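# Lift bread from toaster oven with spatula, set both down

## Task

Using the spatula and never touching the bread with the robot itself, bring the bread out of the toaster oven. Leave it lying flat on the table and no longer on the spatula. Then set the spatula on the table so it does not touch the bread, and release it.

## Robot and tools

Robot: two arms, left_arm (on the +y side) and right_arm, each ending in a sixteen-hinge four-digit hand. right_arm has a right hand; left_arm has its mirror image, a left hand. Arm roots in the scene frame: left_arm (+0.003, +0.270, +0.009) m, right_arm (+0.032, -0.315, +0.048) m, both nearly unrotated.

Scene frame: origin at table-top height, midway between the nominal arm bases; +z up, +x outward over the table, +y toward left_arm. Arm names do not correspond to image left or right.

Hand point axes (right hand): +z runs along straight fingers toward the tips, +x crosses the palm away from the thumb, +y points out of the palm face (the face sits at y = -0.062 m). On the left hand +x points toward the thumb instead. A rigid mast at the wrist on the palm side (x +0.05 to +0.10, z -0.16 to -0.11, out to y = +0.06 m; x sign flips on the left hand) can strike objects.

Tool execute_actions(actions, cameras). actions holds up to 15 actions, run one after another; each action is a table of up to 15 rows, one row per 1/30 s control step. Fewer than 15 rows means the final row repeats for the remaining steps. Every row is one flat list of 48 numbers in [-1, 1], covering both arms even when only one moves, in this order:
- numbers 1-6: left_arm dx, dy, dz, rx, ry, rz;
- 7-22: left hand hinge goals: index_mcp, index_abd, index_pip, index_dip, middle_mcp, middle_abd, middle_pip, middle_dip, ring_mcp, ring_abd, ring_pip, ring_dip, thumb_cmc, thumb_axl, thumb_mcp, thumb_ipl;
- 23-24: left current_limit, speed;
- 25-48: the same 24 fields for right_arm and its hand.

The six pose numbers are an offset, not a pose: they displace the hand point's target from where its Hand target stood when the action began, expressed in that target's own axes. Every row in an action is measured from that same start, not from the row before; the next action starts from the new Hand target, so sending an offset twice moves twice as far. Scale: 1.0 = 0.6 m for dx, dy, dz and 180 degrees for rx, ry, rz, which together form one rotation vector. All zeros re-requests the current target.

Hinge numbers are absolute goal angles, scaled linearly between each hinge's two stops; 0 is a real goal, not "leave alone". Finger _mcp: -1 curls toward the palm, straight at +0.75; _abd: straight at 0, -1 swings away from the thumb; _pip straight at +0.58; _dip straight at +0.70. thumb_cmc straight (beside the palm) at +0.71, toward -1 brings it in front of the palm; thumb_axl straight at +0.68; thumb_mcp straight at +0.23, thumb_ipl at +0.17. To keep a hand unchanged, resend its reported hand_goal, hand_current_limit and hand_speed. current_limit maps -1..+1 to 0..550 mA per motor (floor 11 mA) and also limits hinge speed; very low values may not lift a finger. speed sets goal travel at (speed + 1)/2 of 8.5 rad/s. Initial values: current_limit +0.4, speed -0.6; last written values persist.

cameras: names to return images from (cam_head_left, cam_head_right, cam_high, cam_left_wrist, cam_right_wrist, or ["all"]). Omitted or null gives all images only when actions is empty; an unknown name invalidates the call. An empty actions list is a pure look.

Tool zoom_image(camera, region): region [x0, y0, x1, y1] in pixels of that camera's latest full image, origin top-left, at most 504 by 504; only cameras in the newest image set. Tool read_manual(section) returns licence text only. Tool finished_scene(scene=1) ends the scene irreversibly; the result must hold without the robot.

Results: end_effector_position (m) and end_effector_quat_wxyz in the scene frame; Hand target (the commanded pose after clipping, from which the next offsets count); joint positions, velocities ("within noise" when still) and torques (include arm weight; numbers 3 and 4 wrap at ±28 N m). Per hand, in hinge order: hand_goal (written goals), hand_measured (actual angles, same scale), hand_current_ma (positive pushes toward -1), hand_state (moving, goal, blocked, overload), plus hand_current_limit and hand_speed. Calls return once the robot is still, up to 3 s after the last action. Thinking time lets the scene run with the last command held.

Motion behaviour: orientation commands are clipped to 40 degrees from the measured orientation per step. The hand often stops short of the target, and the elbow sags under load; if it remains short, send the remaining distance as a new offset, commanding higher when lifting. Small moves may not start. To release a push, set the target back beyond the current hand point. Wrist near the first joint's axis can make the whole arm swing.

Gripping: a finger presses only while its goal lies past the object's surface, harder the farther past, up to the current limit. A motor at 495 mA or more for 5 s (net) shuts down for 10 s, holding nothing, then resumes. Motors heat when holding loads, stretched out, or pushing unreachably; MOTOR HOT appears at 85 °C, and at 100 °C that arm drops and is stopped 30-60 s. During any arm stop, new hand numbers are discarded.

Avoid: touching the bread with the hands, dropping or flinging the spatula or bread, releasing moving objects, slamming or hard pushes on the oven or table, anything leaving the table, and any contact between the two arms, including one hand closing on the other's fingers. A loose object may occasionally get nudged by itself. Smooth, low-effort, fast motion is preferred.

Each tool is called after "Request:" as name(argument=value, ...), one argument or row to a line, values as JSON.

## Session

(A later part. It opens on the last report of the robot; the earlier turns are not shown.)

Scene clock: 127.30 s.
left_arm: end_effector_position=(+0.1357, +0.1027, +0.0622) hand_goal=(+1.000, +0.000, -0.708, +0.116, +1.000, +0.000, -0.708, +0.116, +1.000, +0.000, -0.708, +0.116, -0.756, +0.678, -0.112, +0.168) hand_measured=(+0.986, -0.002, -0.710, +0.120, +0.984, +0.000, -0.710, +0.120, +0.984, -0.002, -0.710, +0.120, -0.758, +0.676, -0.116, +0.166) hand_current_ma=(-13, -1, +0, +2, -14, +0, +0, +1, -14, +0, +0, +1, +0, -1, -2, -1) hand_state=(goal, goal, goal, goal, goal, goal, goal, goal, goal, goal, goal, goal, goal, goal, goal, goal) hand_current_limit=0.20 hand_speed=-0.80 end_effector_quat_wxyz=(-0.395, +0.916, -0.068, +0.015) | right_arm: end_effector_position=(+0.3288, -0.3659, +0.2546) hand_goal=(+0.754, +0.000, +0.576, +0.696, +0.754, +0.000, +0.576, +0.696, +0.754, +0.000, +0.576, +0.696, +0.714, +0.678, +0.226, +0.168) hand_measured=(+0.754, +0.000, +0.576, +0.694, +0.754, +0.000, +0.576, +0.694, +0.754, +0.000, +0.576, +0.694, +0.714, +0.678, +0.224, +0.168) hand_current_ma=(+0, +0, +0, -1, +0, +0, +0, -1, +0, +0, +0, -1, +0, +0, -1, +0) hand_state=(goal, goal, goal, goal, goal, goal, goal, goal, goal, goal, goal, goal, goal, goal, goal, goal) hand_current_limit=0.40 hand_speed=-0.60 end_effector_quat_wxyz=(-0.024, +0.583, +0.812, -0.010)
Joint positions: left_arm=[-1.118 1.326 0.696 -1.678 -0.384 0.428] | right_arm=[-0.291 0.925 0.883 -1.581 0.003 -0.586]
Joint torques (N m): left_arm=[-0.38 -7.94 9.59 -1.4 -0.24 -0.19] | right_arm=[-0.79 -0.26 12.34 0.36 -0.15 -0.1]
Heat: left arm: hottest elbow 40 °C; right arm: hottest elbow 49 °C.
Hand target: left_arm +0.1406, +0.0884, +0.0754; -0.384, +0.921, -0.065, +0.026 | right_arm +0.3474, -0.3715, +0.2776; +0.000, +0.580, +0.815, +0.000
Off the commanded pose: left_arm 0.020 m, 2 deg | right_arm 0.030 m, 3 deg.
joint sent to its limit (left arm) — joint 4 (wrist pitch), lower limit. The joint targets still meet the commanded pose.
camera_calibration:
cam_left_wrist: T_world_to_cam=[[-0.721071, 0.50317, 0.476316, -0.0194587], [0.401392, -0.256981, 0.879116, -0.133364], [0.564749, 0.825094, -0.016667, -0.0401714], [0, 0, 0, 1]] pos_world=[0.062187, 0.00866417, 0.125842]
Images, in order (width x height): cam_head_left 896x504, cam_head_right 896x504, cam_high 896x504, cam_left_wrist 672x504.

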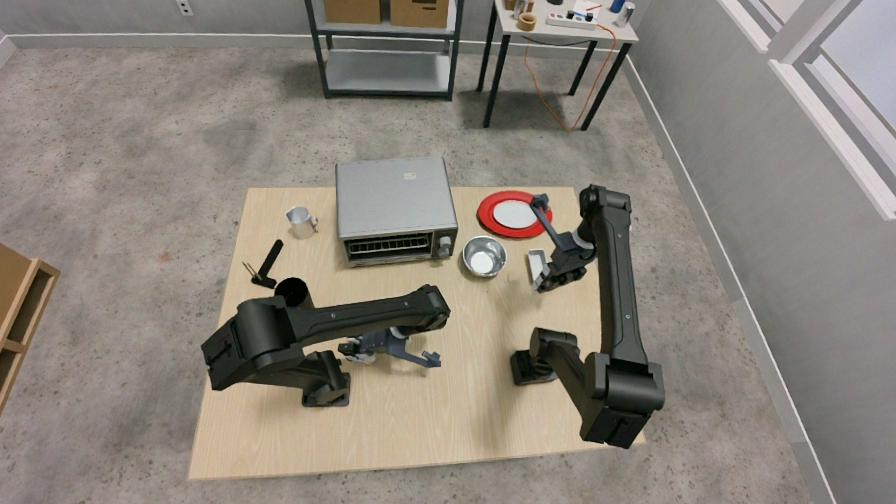

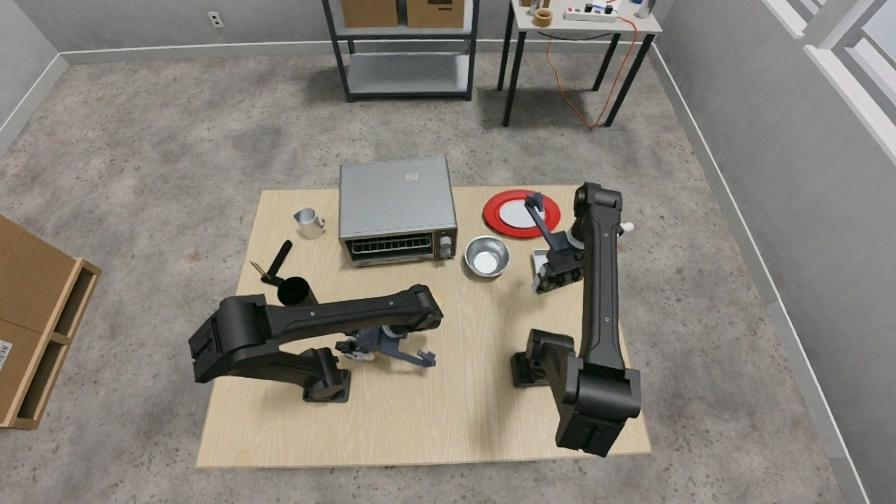

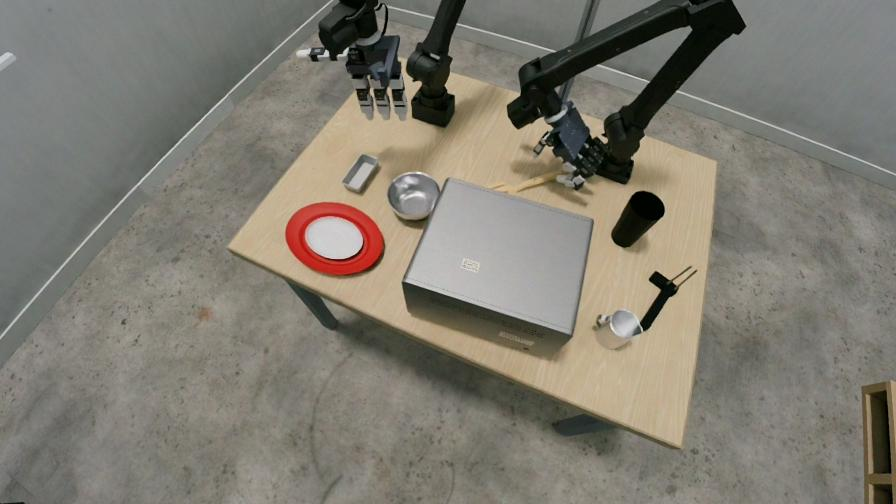

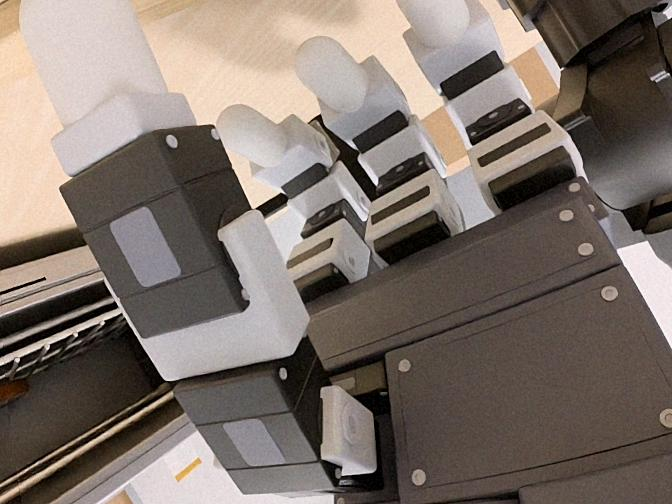

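Request:
execute_actions(
  actions=[
    [[0,-0.054,-0.016,0,0,0,1.0,0,-0.708,0.116,1.0,0,-0.708,0.116,1.0,0,-0.708,0.116,-0.757,0.678,-0.112,0.168,0.2,-0.8,0,0,0,0,0,0,0.754,0,0.576,0.696,0.754,0,0.576,0.696,0.754,0,0.576,0.696,0.714,0.678,0.226,0.168,0.4,-0.6]],
    [[0,-0.054,-0.016,0,0,0,1.0,0,-0.708,0.116,1.0,0,-0.708,0.116,1.0,0,-0.708,0.116,-0.757,0.678,-0.112,0.168,0.2,-0.8,0,0,0,0,0,0,0.754,0,0.576,0.696,0.754,0,0.576,0.696,0.754,0,0.576,0.696,0.714,0.678,0.226,0.168,0.4,-0.6]],
    [[0,-0.054,-0.016,0,0,0,1.0,0,-0.708,0.116,1.0,0,-0.708,0.116,1.0,0,-0.708,0.116,-0.757,0.678,-0.112,0.168,0.2,-0.8,0,0,0,0,0,0,0.754,0,0.576,0.696,0.754,0,0.576,0.696,0.754,0,0.576,0.696,0.714,0.678,0.226,0.168,0.4,-0.6]],
    [[0,-0.054,-0.016,0,0,0,1.0,0,-0.708,0.116,1.0,0,-0.708,0.116,1.0,0,-0.708,0.116,-0.757,0.678,-0.112,0.168,0.2,-0.8,0,0,0,0,0,0,0.754,0,0.576,0.696,0.754,0,0.576,0.696,0.754,0,0.576,0.696,0.714,0.678,0.226,0.168,0.4,-0.6]],
  ],
  cameras=["cam_high","cam_head_left","cam_head_right","cam_left_wrist"],
)

Request:
zoom_image(
  camera="cam_head_right",
  region=[330, 230, 480, 380],
)

Request:
zoom_image(
  camera="cam_high",
  region=[460, 90, 640, 210],
)

Scene clock: 130.30 s.
left_arm: end_effector_position=(+0.1433, +0.1575, +0.1683) hand_goal=(+1.000, +0.000, -0.708, +0.116, +1.000, +0.000, -0.708, +0.116, +1.000, +0.000, -0.708, +0.116, -0.756, +0.678, -0.112, +0.168) hand_measured=(+0.990, -0.002, -0.708, +0.120, +0.988, +0.000, -0.710, +0.120, +0.988, -0.002, -0.710, +0.120, -0.758, +0.676, -0.116, +0.166) hand_current_ma=(-8, -1, +0, +2, -9, +0, +0, +1, -9, +0, +0, +1, +0, -1, -2, -1) hand_state=(goal, goal, goal, goal, goal, goal, goal, goal, goal, goal, goal, goal, goal, goal, goal, goal) hand_current_limit=0.20 hand_speed=-0.80 end_effector_quat_wxyz=(-0.214, +0.959, -0.170, +0.074) | right_arm: end_effector_position=(+0.3288, -0.3659, +0.2546) hand_goal=(+0.754, +0.000, +0.576, +0.696, +0.754, +0.000, +0.576, +0.696, +0.754, +0.000, +0.576, +0.696, +0.714, +0.678, +0.226, +0.168) hand_measured=(+0.754, +0.000, +0.576, +0.694, +0.754, +0.000, +0.576, +0.694, +0.754, +0.000, +0.576, +0.694, +0.714, +0.678, +0.224, +0.168) hand_current_ma=(+0, +0, +0, -1, +0, +0, +0, -1, +0, +0, +0, -1, +0, +0, -1, +0) hand_state=(goal, goal, goal, goal, goal, goal, goal, goal, goal, goal, goal, goal, goal, goal, goal, goal) hand_current_limit=0.40 hand_speed=-0.60 end_effector_quat_wxyz=(-0.024, +0.583, +0.812, -0.010)
Joint positions: left_arm=[-0.72 0.687 0.689 -1.686 -0.443 1.153] | right_arm=[-0.291 0.925 0.883 -1.581 0.003 -0.586]
Joint torques (N m): left_arm=[1.61 -1.61 14.35 0.21 -0.2 0.02] | right_arm=[-0.85 -0.85 12.4 0.31 -0.14 -0.12]
Heat: left arm: hottest elbow 40 °C; right arm: hottest elbow 50 °C.
Hand target: left_arm +0.1499, +0.1518, +0.1943; -0.384, +0.921, -0.065, +0.026 | right_arm +0.3474, -0.3715, +0.2776; +0.000, +0.580, +0.815, +0.000
Off the commanded pose: left_arm 0.027 m, 24 deg | right_arm 0.030 m, 3 deg.
joint sent to its limit (left arm) — joint 4 (wrist pitch), lower limit. The joint targets are off in position and orientation.
camera_calibration:
cam_left_wrist: T_world_to_cam=[[-0.567091, 0.791272, 0.228685, -0.117815], [0.369131, -0.00404659, 0.929368, -0.259386], [0.736309, 0.611451, -0.289788, -0.0328675], [0, 0, 0, 1]] pos_world=[0.0531366, 0.112271, 0.258483]
Images, in order (width x height): cam_head_left 896x504, cam_head_right 896x504, cam_high 896x504, cam_left_wrist 672x504.

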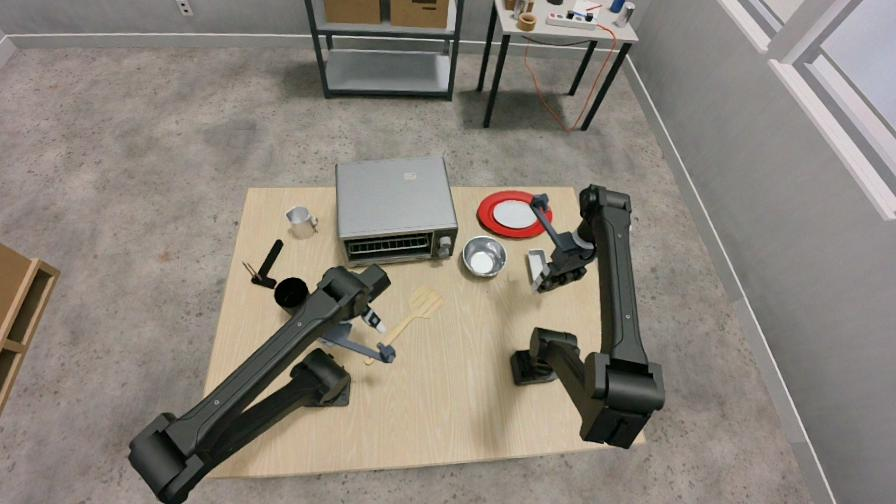

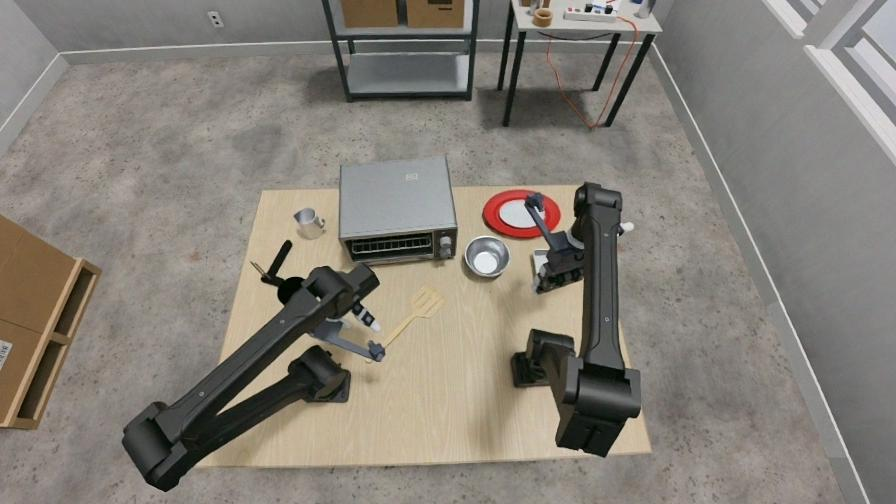

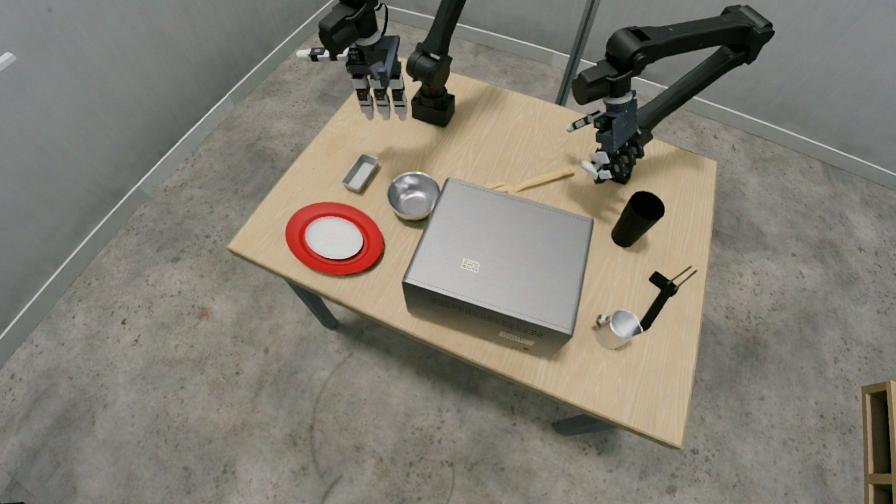

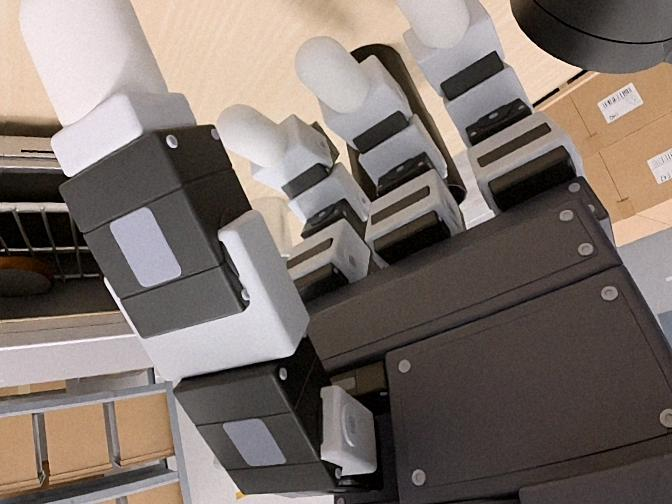

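Scaled by 3.360.

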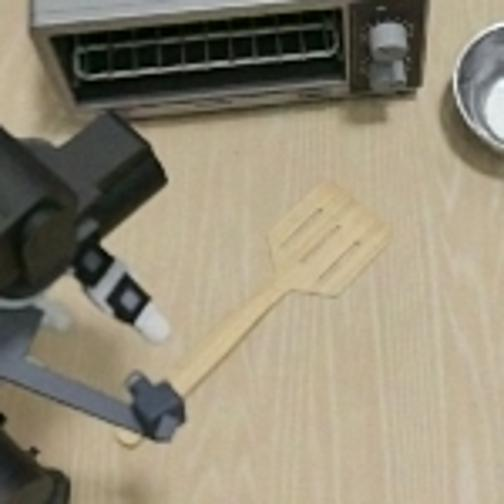

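Scaled by 2.800.

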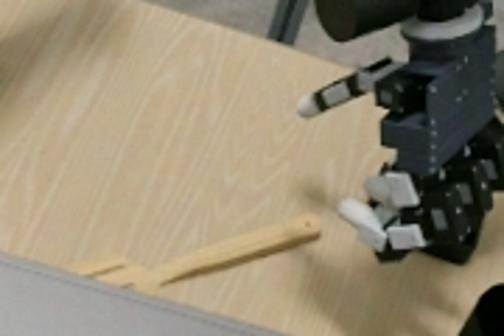

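Request:
zoom_image(
  camera="cam_left_wrist",
  region=[0, 100, 150, 350],
)

Scaled by 2.016 from the camera's 672x504 image, which has a finer 960x720 frame.

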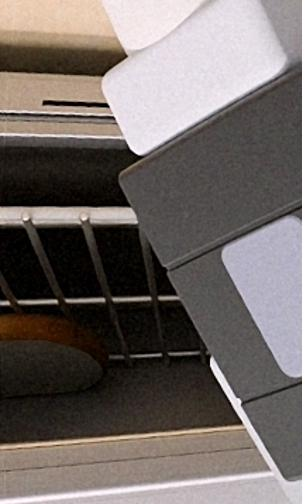

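Request:
execute_actions(
  actions=[
    [[0.011,0.061,0.021,0,0.0474,0.047,1.0,0,-0.752,0.029,1.0,0,-0.752,0.029,1.0,0,-0.752,0.029,-0.757,0.678,-0.022,0.168,0.2,-0.8,0,0,0,0,0,0,0.754,0,0.576,0.696,0.754,0,0.576,0.696,0.754,0,0.576,0.696,0.714,0.678,0.226,0.168,0.4,-0.6]],
    [[0.017,0.059,0.023,0,0.0474,0.047,1.0,0,-0.752,0.029,1.0,0,-0.752,0.029,1.0,0,-0.752,0.029,-0.757,0.678,-0.022,0.168,0.2,-0.8,0,0,0,0,0,0,0.754,0,0.576,0.696,0.754,0,0.576,0.696,0.754,0,0.576,0.696,0.714,0.678,0.226,0.168,0.4,-0.6]],
    [[0.022,0.056,0.026,0,0.0474,0.047,1.0,0,-0.752,0.029,1.0,0,-0.752,0.029,1.0,0,-0.752,0.029,-0.757,0.678,-0.022,0.168,0.2,-0.8,0,0,0,0,0,0,0.754,0,0.576,0.696,0.754,0,0.576,0.696,0.754,0,0.576,0.696,0.714,0.678,0.226,0.168,0.4,-0.6]],
    [[0,0,0,-0.0278,0,0,1.0,0,-0.752,0.029,1.0,0,-0.752,0.029,1.0,0,-0.752,0.029,-0.757,0.678,-0.022,0.168,0.2,-0.8,0,0,0,0,0,0,0.754,0,0.576,0.696,0.754,0,0.576,0.696,0.754,0,0.576,0.696,0.714,0.678,0.226,0.168,0.4,-0.6]],
  ],
  cameras=["cam_high","cam_head_left","cam_head_right","cam_left_wrist"],
)

Request:
zoom_image(
  camera="cam_head_right",
  region=[330, 230, 480, 380],
)

Request:
zoom_image(
  camera="cam_high",
  region=[460, 90, 640, 210],
)

Request:
zoom_image(
  camera="cam_left_wrist",
  region=[0, 0, 400, 250],
)

Scene clock: 137.77 s.
left_arm: end_effector_position=(+0.1600, +0.0984, +0.0871) hand_goal=(+1.000, +0.000, -0.752, +0.030, +1.000, +0.000, -0.752, +0.030, +1.000, +0.000, -0.752, +0.030, -0.756, +0.678, -0.022, +0.168) hand_measured=(+0.992, -0.002, -0.748, +0.034, +0.992, +0.000, -0.748, +0.034, +0.990, -0.002, -0.748, +0.034, -0.756, +0.676, -0.028, +0.166) hand_current_ma=(-5, -1, +2, +2, -6, +0, +2, +1, -6, +0, +2, +1, +0, -1, -4, -1) hand_state=(goal, goal, goal, goal, goal, goal, goal, goal, goal, goal, goal, goal, goal, goal, goal, goal) hand_current_limit=0.20 hand_speed=-0.80 end_effector_quat_wxyz=(-0.324, +0.867, -0.357, +0.125) | right_arm: end_effector_position=(+0.3288, -0.3659, +0.2546) hand_goal=(+0.754, +0.000, +0.576, +0.696, +0.754, +0.000, +0.576, +0.696, +0.754, +0.000, +0.576, +0.696, +0.714, +0.678, +0.226, +0.168) hand_measured=(+0.754, +0.000, +0.576, +0.694, +0.754, +0.000, +0.576, +0.694, +0.754, +0.000, +0.576, +0.694, +0.714, +0.678, +0.224, +0.168) hand_current_ma=(+0, +0, +0, -1, +0, +0, +0, -1, +0, +0, +0, -1, +0, +0, -1, +0) hand_state=(goal, goal, goal, goal, goal, goal, goal, goal, goal, goal, goal, goal, goal, goal, goal, goal) hand_current_limit=0.40 hand_speed=-0.60 end_effector_quat_wxyz=(-0.024, +0.583, +0.812, -0.010)
Joint positions: left_arm=[-1.031 1.042 0.626 -1.399 -0.673 1.211] | right_arm=[-0.291 0.925 0.883 -1.581 0.003 -0.586]
Joint torques (N m): left_arm=[1.67 -5.66 8.27 0.53 -0.4 -0.04] | right_arm=[-0.91 -0.03 12.3 0.28 -0.17 -0.08]
Heat: left arm: hottest elbow 40 °C; right arm: hottest elbow 51 °C.
Hand target: left_arm +0.1627, +0.0989, +0.0897; -0.318, +0.870, -0.353, +0.128 | right_arm +0.3474, -0.3715, +0.2776; +0.000, +0.580, +0.815, +0.000
Off the commanded pose: left_arm 0.004 m, 1 deg | right_arm 0.030 m, 3 deg.
camera_calibration:
cam_left_wrist: T_world_to_cam=[[-0.252743, 0.870442, 0.422436, -0.118045], [0.226657, -0.371195, 0.900467, -0.128863], [0.94061, 0.323335, -0.103475, -0.0531844], [0, 0, 0, 1]] pos_world=[0.0493986, 0.0721139, 0.1604]
Images, in order (width x height): cam_head_left 896x504, cam_head_right 896x504, cam_high 896x504, cam_left_wrist 672x504.

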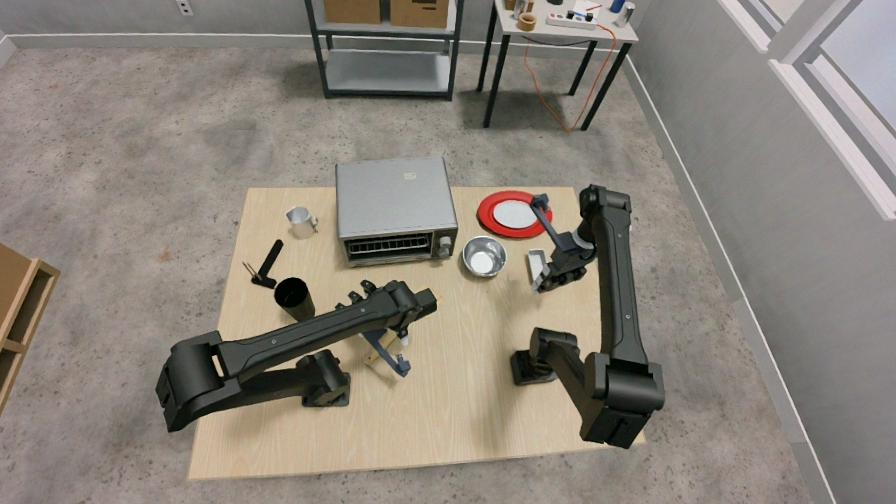

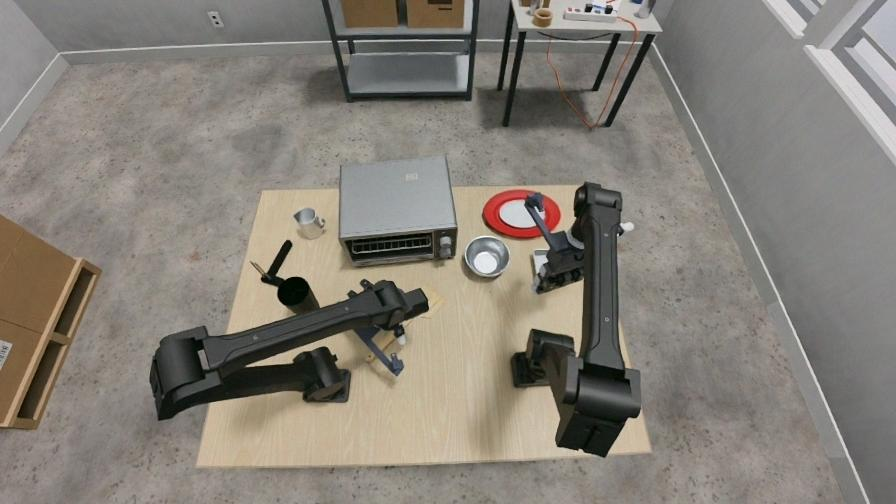

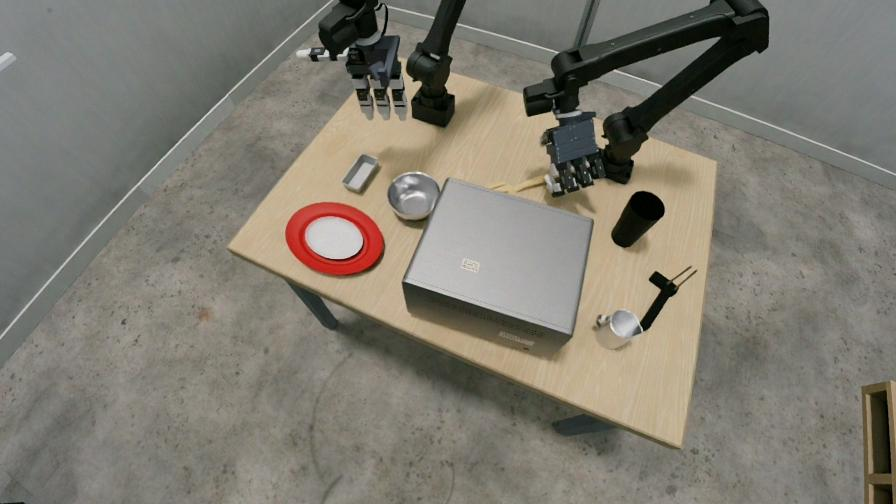

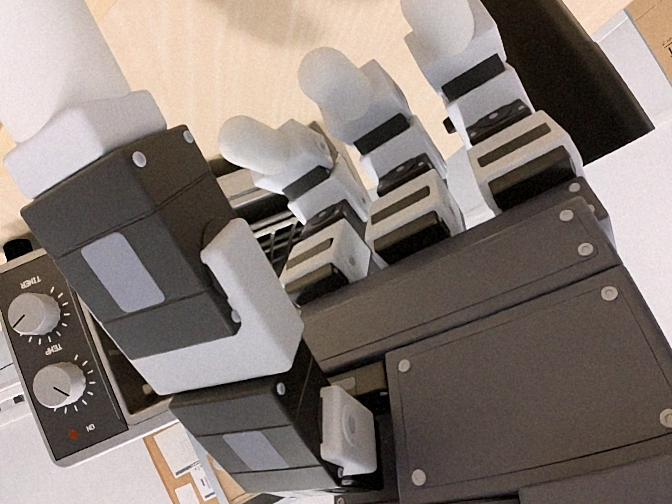

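Scaled by 3.360.

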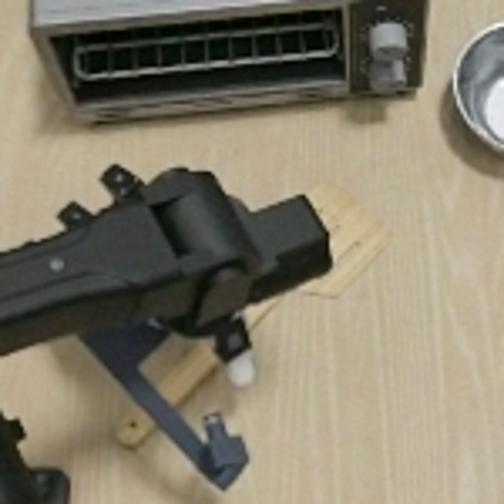

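Scaled by 2.800.

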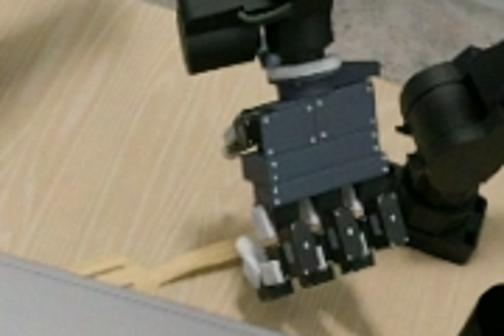

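Scaled by 1.260 from the camera's 672x504 image, which has a finer 960x720 frame.

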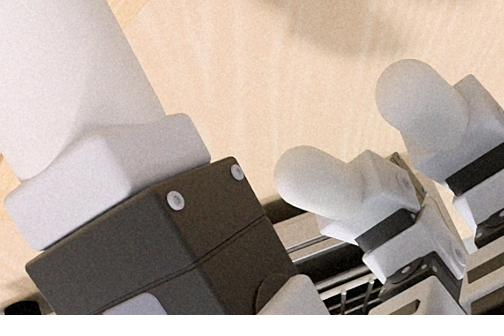

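Request:
execute_actions(
  actions=[
    [[0.001,0.0285,0.036,0,0,0,1.0,0,-0.752,0.029,1.0,0,-0.752,0.029,1.0,0,-0.752,0.029,-0.757,0.678,-0.022,0.168,0.2,-0.8,0,0,0,0,0,0,0.754,0,0.576,0.696,0.754,0,0.576,0.696,0.754,0,0.576,0.696,0.714,0.678,0.226,0.168,0.4,-0.6]],
    [[0.001,0.0285,0.036,0,0,0,1.0,0,-0.752,0.029,1.0,0,-0.752,0.029,1.0,0,-0.752,0.029,-0.757,0.678,-0.022,0.168,0.2,-0.8,0,0,0,0,0,0,0.754,0,0.576,0.696,0.754,0,0.576,0.696,0.754,0,0.576,0.696,0.714,0.678,0.226,0.168,0.4,-0.6]],
  ],
  cameras=["cam_high","cam_left_wrist"],
)

Request:
zoom_image(
  camera="cam_high",
  region=[460, 90, 640, 210],
)

Request:
zoom_image(
  camera="cam_left_wrist",
  region=[0, 0, 400, 250],
)

Scene clock: 139.40 s.
left_arm: end_effector_position=(+0.1617, +0.0986, +0.0359) hand_goal=(+1.000, +0.000, -0.752, +0.030, +1.000, +0.000, -0.752, +0.030, +1.000, +0.000, -0.752, +0.030, -0.756, +0.678, -0.022, +0.168) hand_measured=(+0.992, -0.002, -0.748, +0.034, +0.992, +0.000, -0.748, +0.034, +0.990, -0.002, -0.748, +0.034, -0.756, +0.676, -0.028, +0.166) hand_current_ma=(-5, -1, +2, +2, -6, +0, +2, +1, -6, +0, +2, +1, +0, -1, -4, -1) hand_state=(goal, goal, goal, goal, goal, goal, goal, goal, goal, goal, goal, goal, goal, goal, goal, goal) hand_current_limit=0.20 hand_speed=-0.80 end_effector_quat_wxyz=(-0.317, +0.870, -0.354, +0.132) | right_arm: end_effector_position=(+0.3288, -0.3659, +0.2546) hand_goal=(+0.754, +0.000, +0.576, +0.696, +0.754, +0.000, +0.576, +0.696, +0.754, +0.000, +0.576, +0.696, +0.714, +0.678, +0.226, +0.168) hand_measured=(+0.754, +0.000, +0.576, +0.694, +0.754, +0.000, +0.576, +0.694, +0.754, +0.000, +0.576, +0.694, +0.714, +0.678, +0.224, +0.168) hand_current_ma=(+0, +0, +0, -1, +0, +0, +0, -1, +0, +0, +0, -1, +0, +0, -1, +0) hand_state=(goal, goal, goal, goal, goal, goal, goal, goal, goal, goal, goal, goal, goal, goal, goal, goal) hand_current_limit=0.40 hand_speed=-0.60 end_effector_quat_wxyz=(-0.024, +0.583, +0.812, -0.010)
Joint positions: left_arm=[-1.022 1.119 0.523 -1.192 -0.673 1.223] | right_arm=[-0.291 0.925 0.883 -1.581 0.003 -0.586]
Joint torques (N m): left_arm=[1.73 -4.07 7.82 0.59 -0.46 -0.02] | right_arm=[-0.85 -0.26 12.33 0.28 -0.13 -0.13]
Heat: left arm: hottest elbow 40 °C; right arm: hottest elbow 51 °C.
Hand target: left_arm +0.1647, +0.0994, +0.0347; -0.318, +0.870, -0.353, +0.128 | right_arm +0.3474, -0.3715, +0.2776; +0.000, +0.580, +0.815, +0.000
Off the commanded pose: left_arm 0.003 m, 1 deg | right_arm 0.030 m, 3 deg.
camera_calibration:
cam_left_wrist: T_world_to_cam=[[-0.255633, 0.878237, 0.404167, -0.0957756], [0.219673, -0.354355, 0.908942, -0.0839824], [0.941486, 0.32114, -0.10234, -0.0599446], [0, 0, 0, 1]] pos_world=[0.0504022, 0.0736047, 0.10891]
Images, in order (width x height): cam_high 896x504, cam_left_wrist 672x504.

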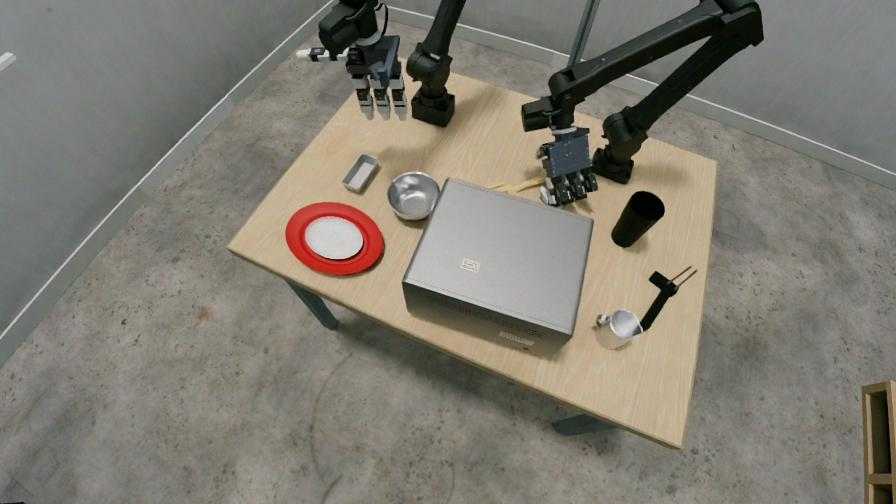

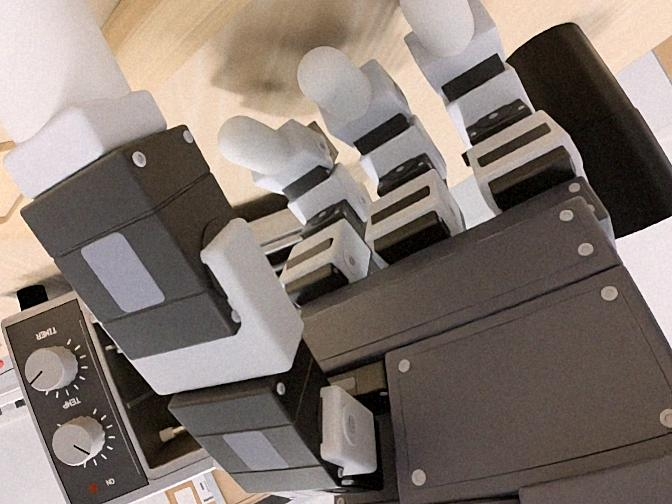

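Scaled by 2.800.

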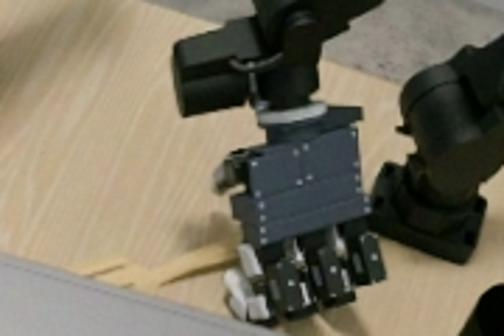

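Scaled by 1.260 from the camera's 672x504 image, which has a finer 960x720 frame.

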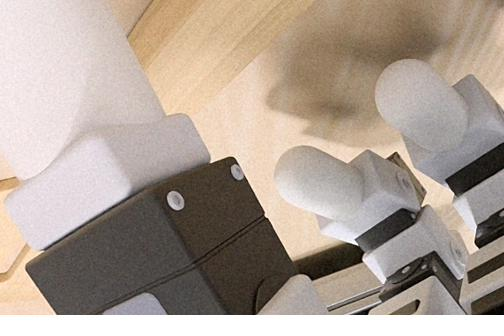

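Request:
execute_actions(
  actions=[
    [[0,0.018,0.0216,0,0,0,1.0,0,-0.752,0.029,1.0,0,-0.752,0.029,1.0,0,-0.752,0.029,-0.757,0.678,-0.022,0.168,0.2,-0.8,0,0,0,0,0,0,0.754,0,0.576,0.696,0.754,0,0.576,0.696,0.754,0,0.576,0.696,0.714,0.678,0.226,0.168,0.4,-0.6]],
    [[0,0,0,0,0,0,0.73,0,-0.84,0.34,0.73,0,-0.84,0.34,0.73,0,-0.84,0.34,-0.757,0.678,-0.13,0.168,0.2,-0.85,0,0,0,0,0,0,0.754,0,0.576,0.696,0.754,0,0.576,0.696,0.754,0,0.576,0.696,0.714,0.678,0.226,0.168,0.4,-0.6]],
    [[0,0,0,0,0,0,0.73,0,-0.84,0.34,0.73,0,-0.84,0.34,0.73,0,-0.84,0.34,-0.757,0.678,-0.13,0.168,0.2,-0.85,0,0,0,0,0,0,0.754,0,0.576,0.696,0.754,0,0.576,0.696,0.754,0,0.576,0.696,0.714,0.678,0.226,0.168,0.4,-0.6]],
  ],
  cameras=["cam_left_wrist"],
)

Request:
zoom_image(
  camera="cam_left_wrist",
  region=[0, 0, 400, 250],
)

Scene clock: 141.50 s.
left_arm: end_effector_position=(+0.1672, +0.1028, +0.0214) hand_goal=(+0.730, +0.000, -0.840, +0.340, +0.730, +0.000, -0.840, +0.340, +0.730, +0.000, -0.840, +0.340, -0.756, +0.678, -0.130, +0.168) hand_measured=(+0.746, -0.002, -0.842, +0.338, +0.766, +0.000, -0.846, +0.338, +0.786, -0.002, -0.848, +0.338, -0.756, +0.676, -0.130, +0.166) hand_current_ma=(+16, -1, +0, -1, +55, +0, -2, -1, +110, +0, -4, -1, +0, -1, +0, -1) hand_state=(goal, goal, goal, goal, blocked, goal, goal, goal, blocked, goal, goal, goal, goal, goal, goal, goal) hand_current_limit=0.20 hand_speed=-0.85 end_effector_quat_wxyz=(-0.331, +0.862, -0.358, +0.139) | right_arm: end_effector_position=(+0.3288, -0.3659, +0.2546) hand_goal=(+0.754, +0.000, +0.576, +0.696, +0.754, +0.000, +0.576, +0.696, +0.754, +0.000, +0.576, +0.696, +0.714, +0.678, +0.226, +0.168) hand_measured=(+0.754, +0.000, +0.576, +0.694, +0.754, +0.000, +0.576, +0.694, +0.754, +0.000, +0.576, +0.694, +0.714, +0.678, +0.224, +0.168) hand_current_ma=(+0, +0, +0, -1, +0, +0, +0, -1, +0, +0, +0, -1, +0, +0, -1, +0) hand_state=(goal, goal, goal, goal, goal, goal, goal, goal, goal, goal, goal, goal, goal, goal, goal, goal) hand_current_limit=0.40 hand_speed=-0.60 end_effector_quat_wxyz=(-0.024, +0.583, +0.812, -0.010)
Joint positions: left_arm=[-1.016 1.159 0.498 -1.128 -0.707 1.239] | right_arm=[-0.291 0.925 0.883 -1.581 0.003 -0.586]
Joint torques (N m): left_arm=[1.14 -4.31 7.35 0.72 0.72 -0.15] | right_arm=[-0.91 0.03 12.44 0.25 -0.15 -0.09]
Heat: left arm: hottest elbow 40 °C; right arm: hottest elbow 51 °C.
Hand target: left_arm +0.1649, +0.0994, +0.0179; -0.318, +0.870, -0.353, +0.128 | right_arm +0.3474, -0.3715, +0.2776; +0.000, +0.580, +0.815, +0.000
Off the commanded pose: left_arm 0.006 m, 2 deg | right_arm 0.030 m, 3 deg.
camera_calibration:
cam_left_wrist: T_world_to_cam=[[-0.252827, 0.8715, 0.420198, -0.0923265], [0.194876, -0.379536, 0.90442, -0.0636497], [0.947682, 0.310548, -0.073877, -0.0686349], [0, 0, 0, 1]] pos_world=[0.0541052, 0.0776197, 0.0912909]
Images, in order (width x height): cam_left_wrist 672x504.

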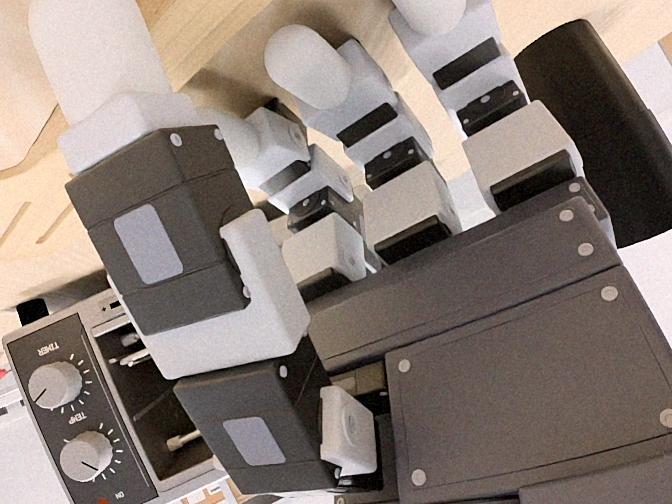

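Scaled by 1.260 from the camera's 672x504 image, which has a finer 960x720 frame.

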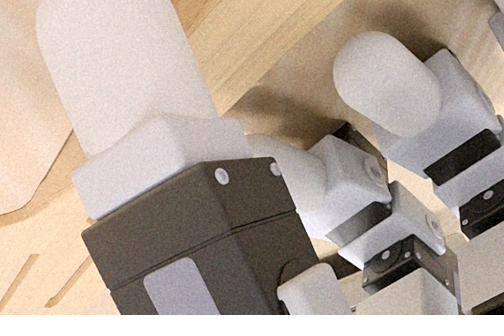

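Request:
execute_actions(
  actions=[
    [[0,-0.005,-0.006,0,0,0,0.66,0,-0.86,0.36,0.66,0,-0.86,0.36,0.66,0,-0.86,0.36,-0.757,0.678,-0.25,0.12,0.3,-0.85,0,0,0,0,0,0,0.754,0,0.576,0.696,0.754,0,0.576,0.696,0.754,0,0.576,0.696,0.714,0.678,0.226,0.168,0.4,-0.6]],
    [[0,0,0,0,0,0,0.6,0,-0.87,0.377,0.6,0,-0.87,0.377,0.6,0,-0.87,0.377,-0.757,0.678,-0.36,0.06,0.6,-0.85,0,0,0,0,0,0,0.754,0,0.576,0.696,0.754,0,0.576,0.696,0.754,0,0.576,0.696,0.714,0.678,0.226,0.168,0.4,-0.6]],
    [[0,0,0,0,0,0,0.6,0,-0.87,0.377,0.6,0,-0.87,0.377,0.6,0,-0.87,0.377,-0.757,0.678,-0.36,0.06,0.6,-0.85,0,0,0,0,0,0,0.754,0,0.576,0.696,0.754,0,0.576,0.696,0.754,0,0.576,0.696,0.714,0.678,0.226,0.168,0.4,-0.6]],
  ],
  cameras=["cam_left_wrist"],
)

Request:
zoom_image(
  camera="cam_left_wrist",
  region=[0, 0, 400, 250],
)

Scene clock: 143.37 s.
left_arm: end_effector_position=(+0.1641, +0.1034, +0.0216) hand_goal=(+0.600, +0.000, -0.870, +0.378, +0.600, +0.000, -0.870, +0.378, +0.600, +0.000, -0.870, +0.378, -0.756, +0.678, -0.360, +0.060) hand_measured=(+0.604, -0.002, -0.874, +0.376, +0.606, +0.000, -0.876, +0.376, +0.604, -0.002, -0.880, +0.376, -0.756, +0.678, -0.350, +0.066) hand_current_ma=(+2, -1, -2, -1, +4, +0, -4, -1, +2, +0, -6, -1, +0, +0, +10, +4) hand_state=(goal, goal, goal, goal, goal, goal, goal, goal, goal, goal, goal, goal, goal, goal, goal, goal) hand_current_limit=0.60 hand_speed=-0.85 end_effector_quat_wxyz=(-0.328, +0.864, -0.359, +0.133) | right_arm: end_effector_position=(+0.3288, -0.3659, +0.2546) hand_goal=(+0.754, +0.000, +0.576, +0.696, +0.754, +0.000, +0.576, +0.696, +0.754, +0.000, +0.576, +0.696, +0.714, +0.678, +0.226, +0.168) hand_measured=(+0.754, +0.000, +0.576, +0.694, +0.754, +0.000, +0.576, +0.694, +0.754, +0.000, +0.576, +0.694, +0.714, +0.678, +0.224, +0.168) hand_current_ma=(+0, +0, +0, -1, +0, +0, +0, -1, +0, +0, +0, -1, +0, +0, -1, +0) hand_state=(goal, goal, goal, goal, goal, goal, goal, goal, goal, goal, goal, goal, goal, goal, goal, goal) hand_current_limit=0.40 hand_speed=-0.60 end_effector_quat_wxyz=(-0.024, +0.583, +0.812, -0.010)
Joint positions: left_arm=[-1.016 1.154 0.498 -1.137 -0.694 1.239] | right_arm=[-0.291 0.925 0.883 -1.581 0.003 -0.586]
Joint torques (N m): left_arm=[1.2 -4.84 8.01 0.32 0.29 -0.15] | right_arm=[-1.08 0.03 12.4 0.32 -0.15 -0.07]
Motor temperatures (°C): left_arm=[33 33 40 30 29 30] | right_arm=[30 31 52 31 30 30]
Heat: left arm: hottest elbow 40 °C; right arm: hottest elbow 52 °C.
Hand target: left_arm +0.1648, +0.0994, +0.0226; -0.318, +0.870, -0.353, +0.128 | right_arm +0.3474, -0.3715, +0.2776; +0.000, +0.580, +0.815, +0.000
Off the commanded pose: left_arm 0.004 m, 2 deg | right_arm 0.030 m, 3 deg.
camera_calibration:
cam_left_wrist: T_world_to_cam=[[-0.249468, 0.871798, 0.421585, -0.0943331], [0.20871, -0.376714, 0.902511, -0.0655722], [0.945624, 0.313137, -0.0879752, -0.0654037], [0, 0, 0, 1]] pos_world=[0.0519998, 0.0780178, 0.0931951]
Images, in order (width x height): cam_left_wrist 672x504.

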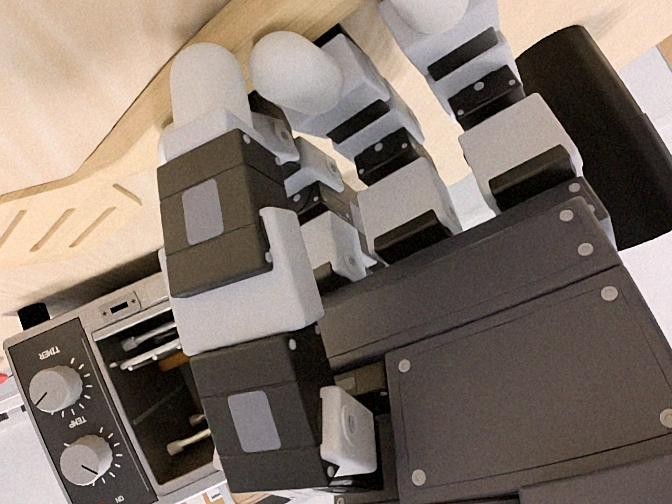

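Scaled by 1.260 from the camera's 672x504 image, which has a finer 960x720 frame.

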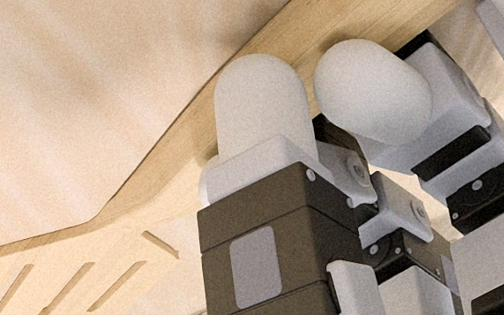

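Request:
execute_actions(
  actions=[
    [[0,-0.006,-0.007,0,0,0,1.0,0,-0.752,0.029,1.0,0,-0.752,0.029,1.0,0,-0.752,0.029,-0.757,0.678,-0.022,0.168,0.2,-0.7,0,0,0,0,0,0,0.754,0,0.576,0.696,0.754,0,0.576,0.696,0.754,0,0.576,0.696,0.714,0.678,0.226,0.168,0.4,-0.6]],
    [[0,0,0,0,0,0,1.0,0,-0.752,0.029,1.0,0,-0.752,0.029,1.0,0,-0.752,0.029,-0.757,0.678,-0.022,0.168,0.2,-0.7,0,0,0,0,0,0,0.754,0,0.576,0.696,0.754,0,0.576,0.696,0.754,0,0.576,0.696,0.714,0.678,0.226,0.168,0.4,-0.6]],
  ],
  cameras=["cam_left_wrist"],
)

Request:
zoom_image(
  camera="cam_left_wrist",
  region=[0, 0, 400, 250],
)

Scene clock: 145.07 s.
left_arm: end_effector_position=(+0.1614, +0.1003, +0.0255) hand_goal=(+1.000, +0.000, -0.752, +0.030, +1.000, +0.000, -0.752, +0.030, +1.000, +0.000, -0.752, +0.030, -0.756, +0.678, -0.022, +0.168) hand_measured=(+0.944, -0.002, -0.778, +0.018, +0.940, +0.000, -0.780, +0.018, +0.960, -0.002, -0.786, +0.014, -0.756, +0.678, -0.028, +0.166) hand_current_ma=(-109, -1, -30, -9, -119, +0, -35, -8, -65, +0, -46, -15, +0, +0, -5, -1) hand_state=(blocked, goal, blocked, goal, blocked, goal, blocked, goal, blocked, goal, blocked, goal, goal, goal, goal, goal) hand_current_limit=0.20 hand_speed=-0.70 end_effector_quat_wxyz=(-0.318, +0.868, -0.359, +0.129) | right_arm: end_effector_position=(+0.3288, -0.3659, +0.2546) hand_goal=(+0.754, +0.000, +0.576, +0.696, +0.754, +0.000, +0.576, +0.696, +0.754, +0.000, +0.576, +0.696, +0.714, +0.678, +0.226, +0.168) hand_measured=(+0.754, +0.000, +0.576, +0.694, +0.754, +0.000, +0.576, +0.694, +0.754, +0.000, +0.576, +0.694, +0.714, +0.678, +0.224, +0.168) hand_current_ma=(+0, +0, +0, -1, +0, +0, +0, -1, +0, +0, +0, -1, +0, +0, -1, +0) hand_state=(goal, goal, goal, goal, goal, goal, goal, goal, goal, goal, goal, goal, goal, goal, goal, goal) hand_current_limit=0.40 hand_speed=-0.60 end_effector_quat_wxyz=(-0.024, +0.583, +0.812, -0.010)
Joint positions: left_arm=[-1.016 1.141 0.505 -1.151 -0.672 1.239] | right_arm=[-0.291 0.925 0.883 -1.581 0.003 -0.586]
Joint torques (N m): left_arm=[1.2 -4.78 8.24 -0.01 -0.47 -0.14] | right_arm=[-0.67 -0.56 12.4 0.31 -0.14 -0.11]
Heat: left arm: hottest elbow 40 °C; right arm: hottest elbow 52 °C.
Hand target: left_arm +0.1648, +0.0995, +0.0280; -0.318, +0.870, -0.353, +0.128 | right_arm +0.3474, -0.3715, +0.2776; +0.000, +0.580, +0.815, +0.000
Off the commanded pose: left_arm 0.004 m, 1 deg | right_arm 0.030 m, 3 deg.
camera_calibration:
cam_left_wrist: T_world_to_cam=[[-0.247537, 0.877495, 0.410766, -0.0945568], [0.223544, -0.360796, 0.905458, -0.0737466], [0.942737, 0.315959, -0.106848, -0.0609036], [0, 0, 0, 1]] pos_world=[0.0504953, 0.0756087, 0.0991078]
Images, in order (width x height): cam_left_wrist 672x504.

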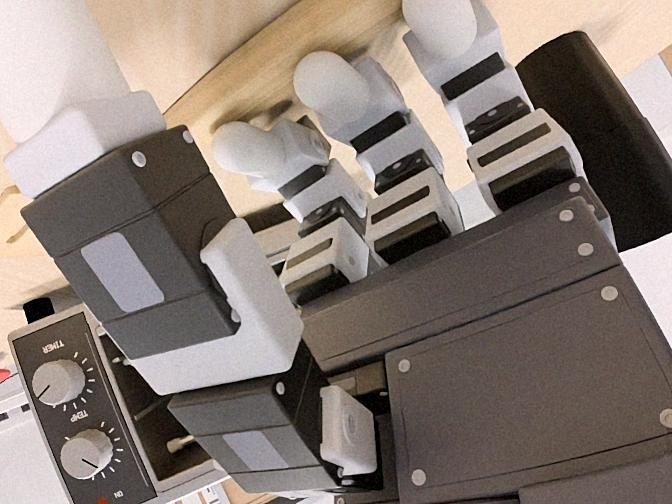

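Scaled by 1.260 from the camera's 672x504 image, which has a finer 960x720 frame.

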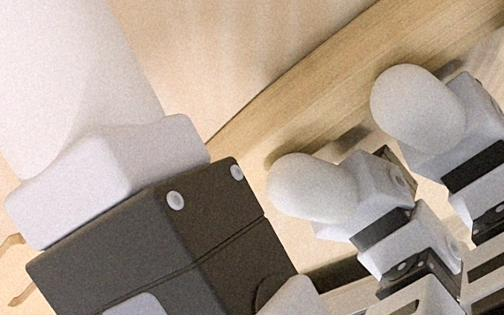

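Request:
execute_actions(
  actions=[
    [[0,-0.032,-0.038,0,0,0,1.0,0,-0.752,0.029,1.0,0,-0.752,0.029,1.0,0,-0.752,0.029,-0.757,0.678,-0.022,0.168,0.2,-0.7,0,0,0,0,0,0,0.754,0,0.576,0.696,0.754,0,0.576,0.696,0.754,0,0.576,0.696,0.714,0.678,0.226,0.168,0.4,-0.6]],
  ],
  cameras=["cam_left_wrist","cam_head_right"],
)

Request:
zoom_image(
  camera="cam_left_wrist",
  region=[0, 0, 400, 250],
)

Request:
zoom_image(
  camera="cam_head_right",
  region=[330, 230, 480, 380],
)

Scene clock: 146.00 s.
left_arm: end_effector_position=(+0.1528, +0.1148, +0.0404) hand_goal=(+1.000, +0.000, -0.752, +0.030, +1.000, +0.000, -0.752, +0.030, +1.000, +0.000, -0.752, +0.030, -0.756, +0.678, -0.022, +0.168) hand_measured=(+0.986, -0.002, -0.754, +0.028, +0.986, +0.000, -0.754, +0.028, +0.986, -0.002, -0.754, +0.028, -0.756, +0.678, -0.028, +0.166) hand_current_ma=(-12, -1, +0, -1, -13, +0, +0, -1, -13, +0, +0, -1, +0, +0, -5, -1) hand_state=(goal, goal, goal, goal, goal, goal, goal, goal, goal, goal, goal, goal, goal, goal, goal, goal) hand_current_limit=0.20 hand_speed=-0.70 end_effector_quat_wxyz=(-0.332, +0.863, -0.365, +0.111) | right_arm: end_effector_position=(+0.3288, -0.3659, +0.2546) hand_goal=(+0.754, +0.000, +0.576, +0.696, +0.754, +0.000, +0.576, +0.696, +0.754, +0.000, +0.576, +0.696, +0.714, +0.678, +0.226, +0.168) hand_measured=(+0.754, +0.000, +0.576, +0.694, +0.754, +0.000, +0.576, +0.694, +0.754, +0.000, +0.576, +0.694, +0.714, +0.678, +0.224, +0.168) hand_current_ma=(+0, +0, +0, -1, +0, +0, +0, -1, +0, +0, +0, -1, +0, +0, -1, +0) hand_state=(goal, goal, goal, goal, goal, goal, goal, goal, goal, goal, goal, goal, goal, goal, goal, goal) hand_current_limit=0.40 hand_speed=-0.60 end_effector_quat_wxyz=(-0.024, +0.583, +0.812, -0.010)
Joint positions: left_arm=[-1.016 1.094 0.52 -1.261 -0.672 1.239] | right_arm=[-0.291 0.925 0.883 -1.581 0.003 -0.586]
Joint torques (N m): left_arm=[1.26 -5.66 11.66 -0.17 -0.48 -0.13] | right_arm=[-0.62 -0.38 12.4 0.34 -0.14 -0.11]
Heat: left arm: hottest elbow 40 °C; right arm: hottest elbow 52 °C.
Hand target: left_arm +0.1648, +0.0994, +0.0578; -0.318, +0.870, -0.353, +0.128 | right_arm +0.3474, -0.3715, +0.2776; +0.000, +0.580, +0.815, +0.000
Off the commanded pose: left_arm 0.026 m, 3 deg | right_arm 0.030 m, 3 deg.
camera_calibration:
cam_left_wrist: T_world_to_cam=[[-0.237057, 0.859394, 0.453041, -0.116694], [0.245953, -0.398051, 0.883777, -0.0783209], [0.939846, 0.320932, -0.11701, -0.0555228], [0, 0, 0, 1]] pos_world=[0.043783, 0.0869295, 0.115589]
Images, in order (width x height): cam_head_right 896x504, cam_left_wrist 672x504.

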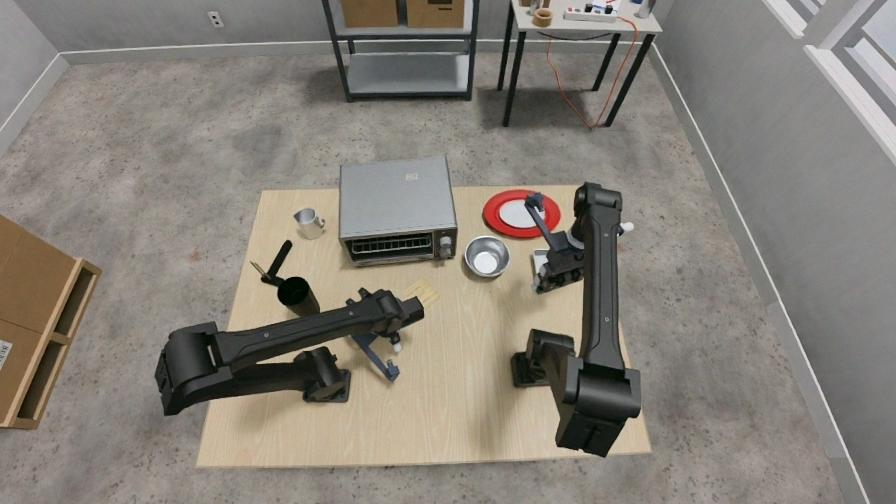

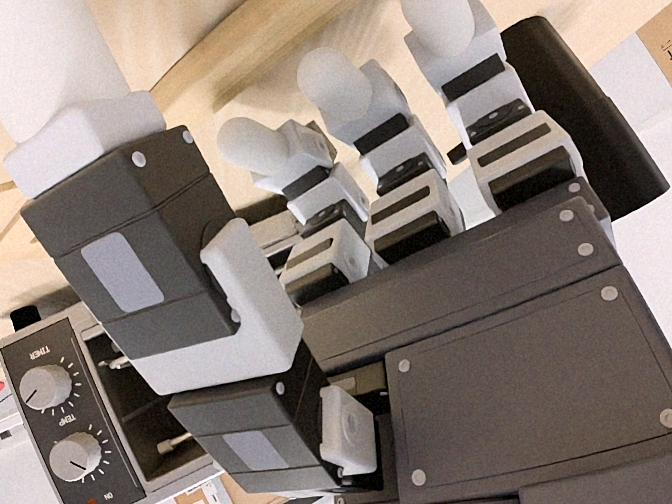

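Scaled by 1.260 from the camera's 672x504 image, which has a finer 960x720 frame.

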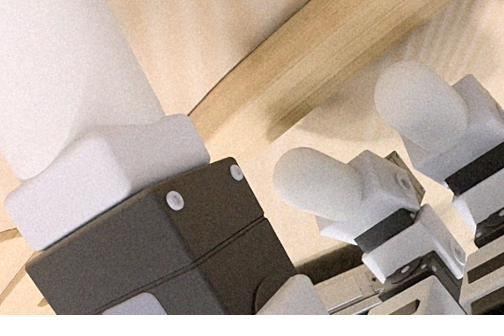

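Scaled by 3.360.

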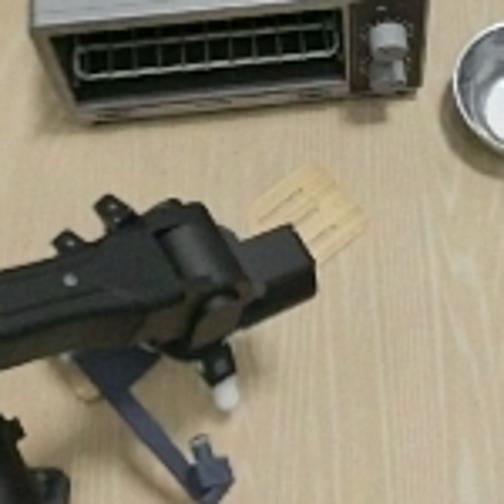

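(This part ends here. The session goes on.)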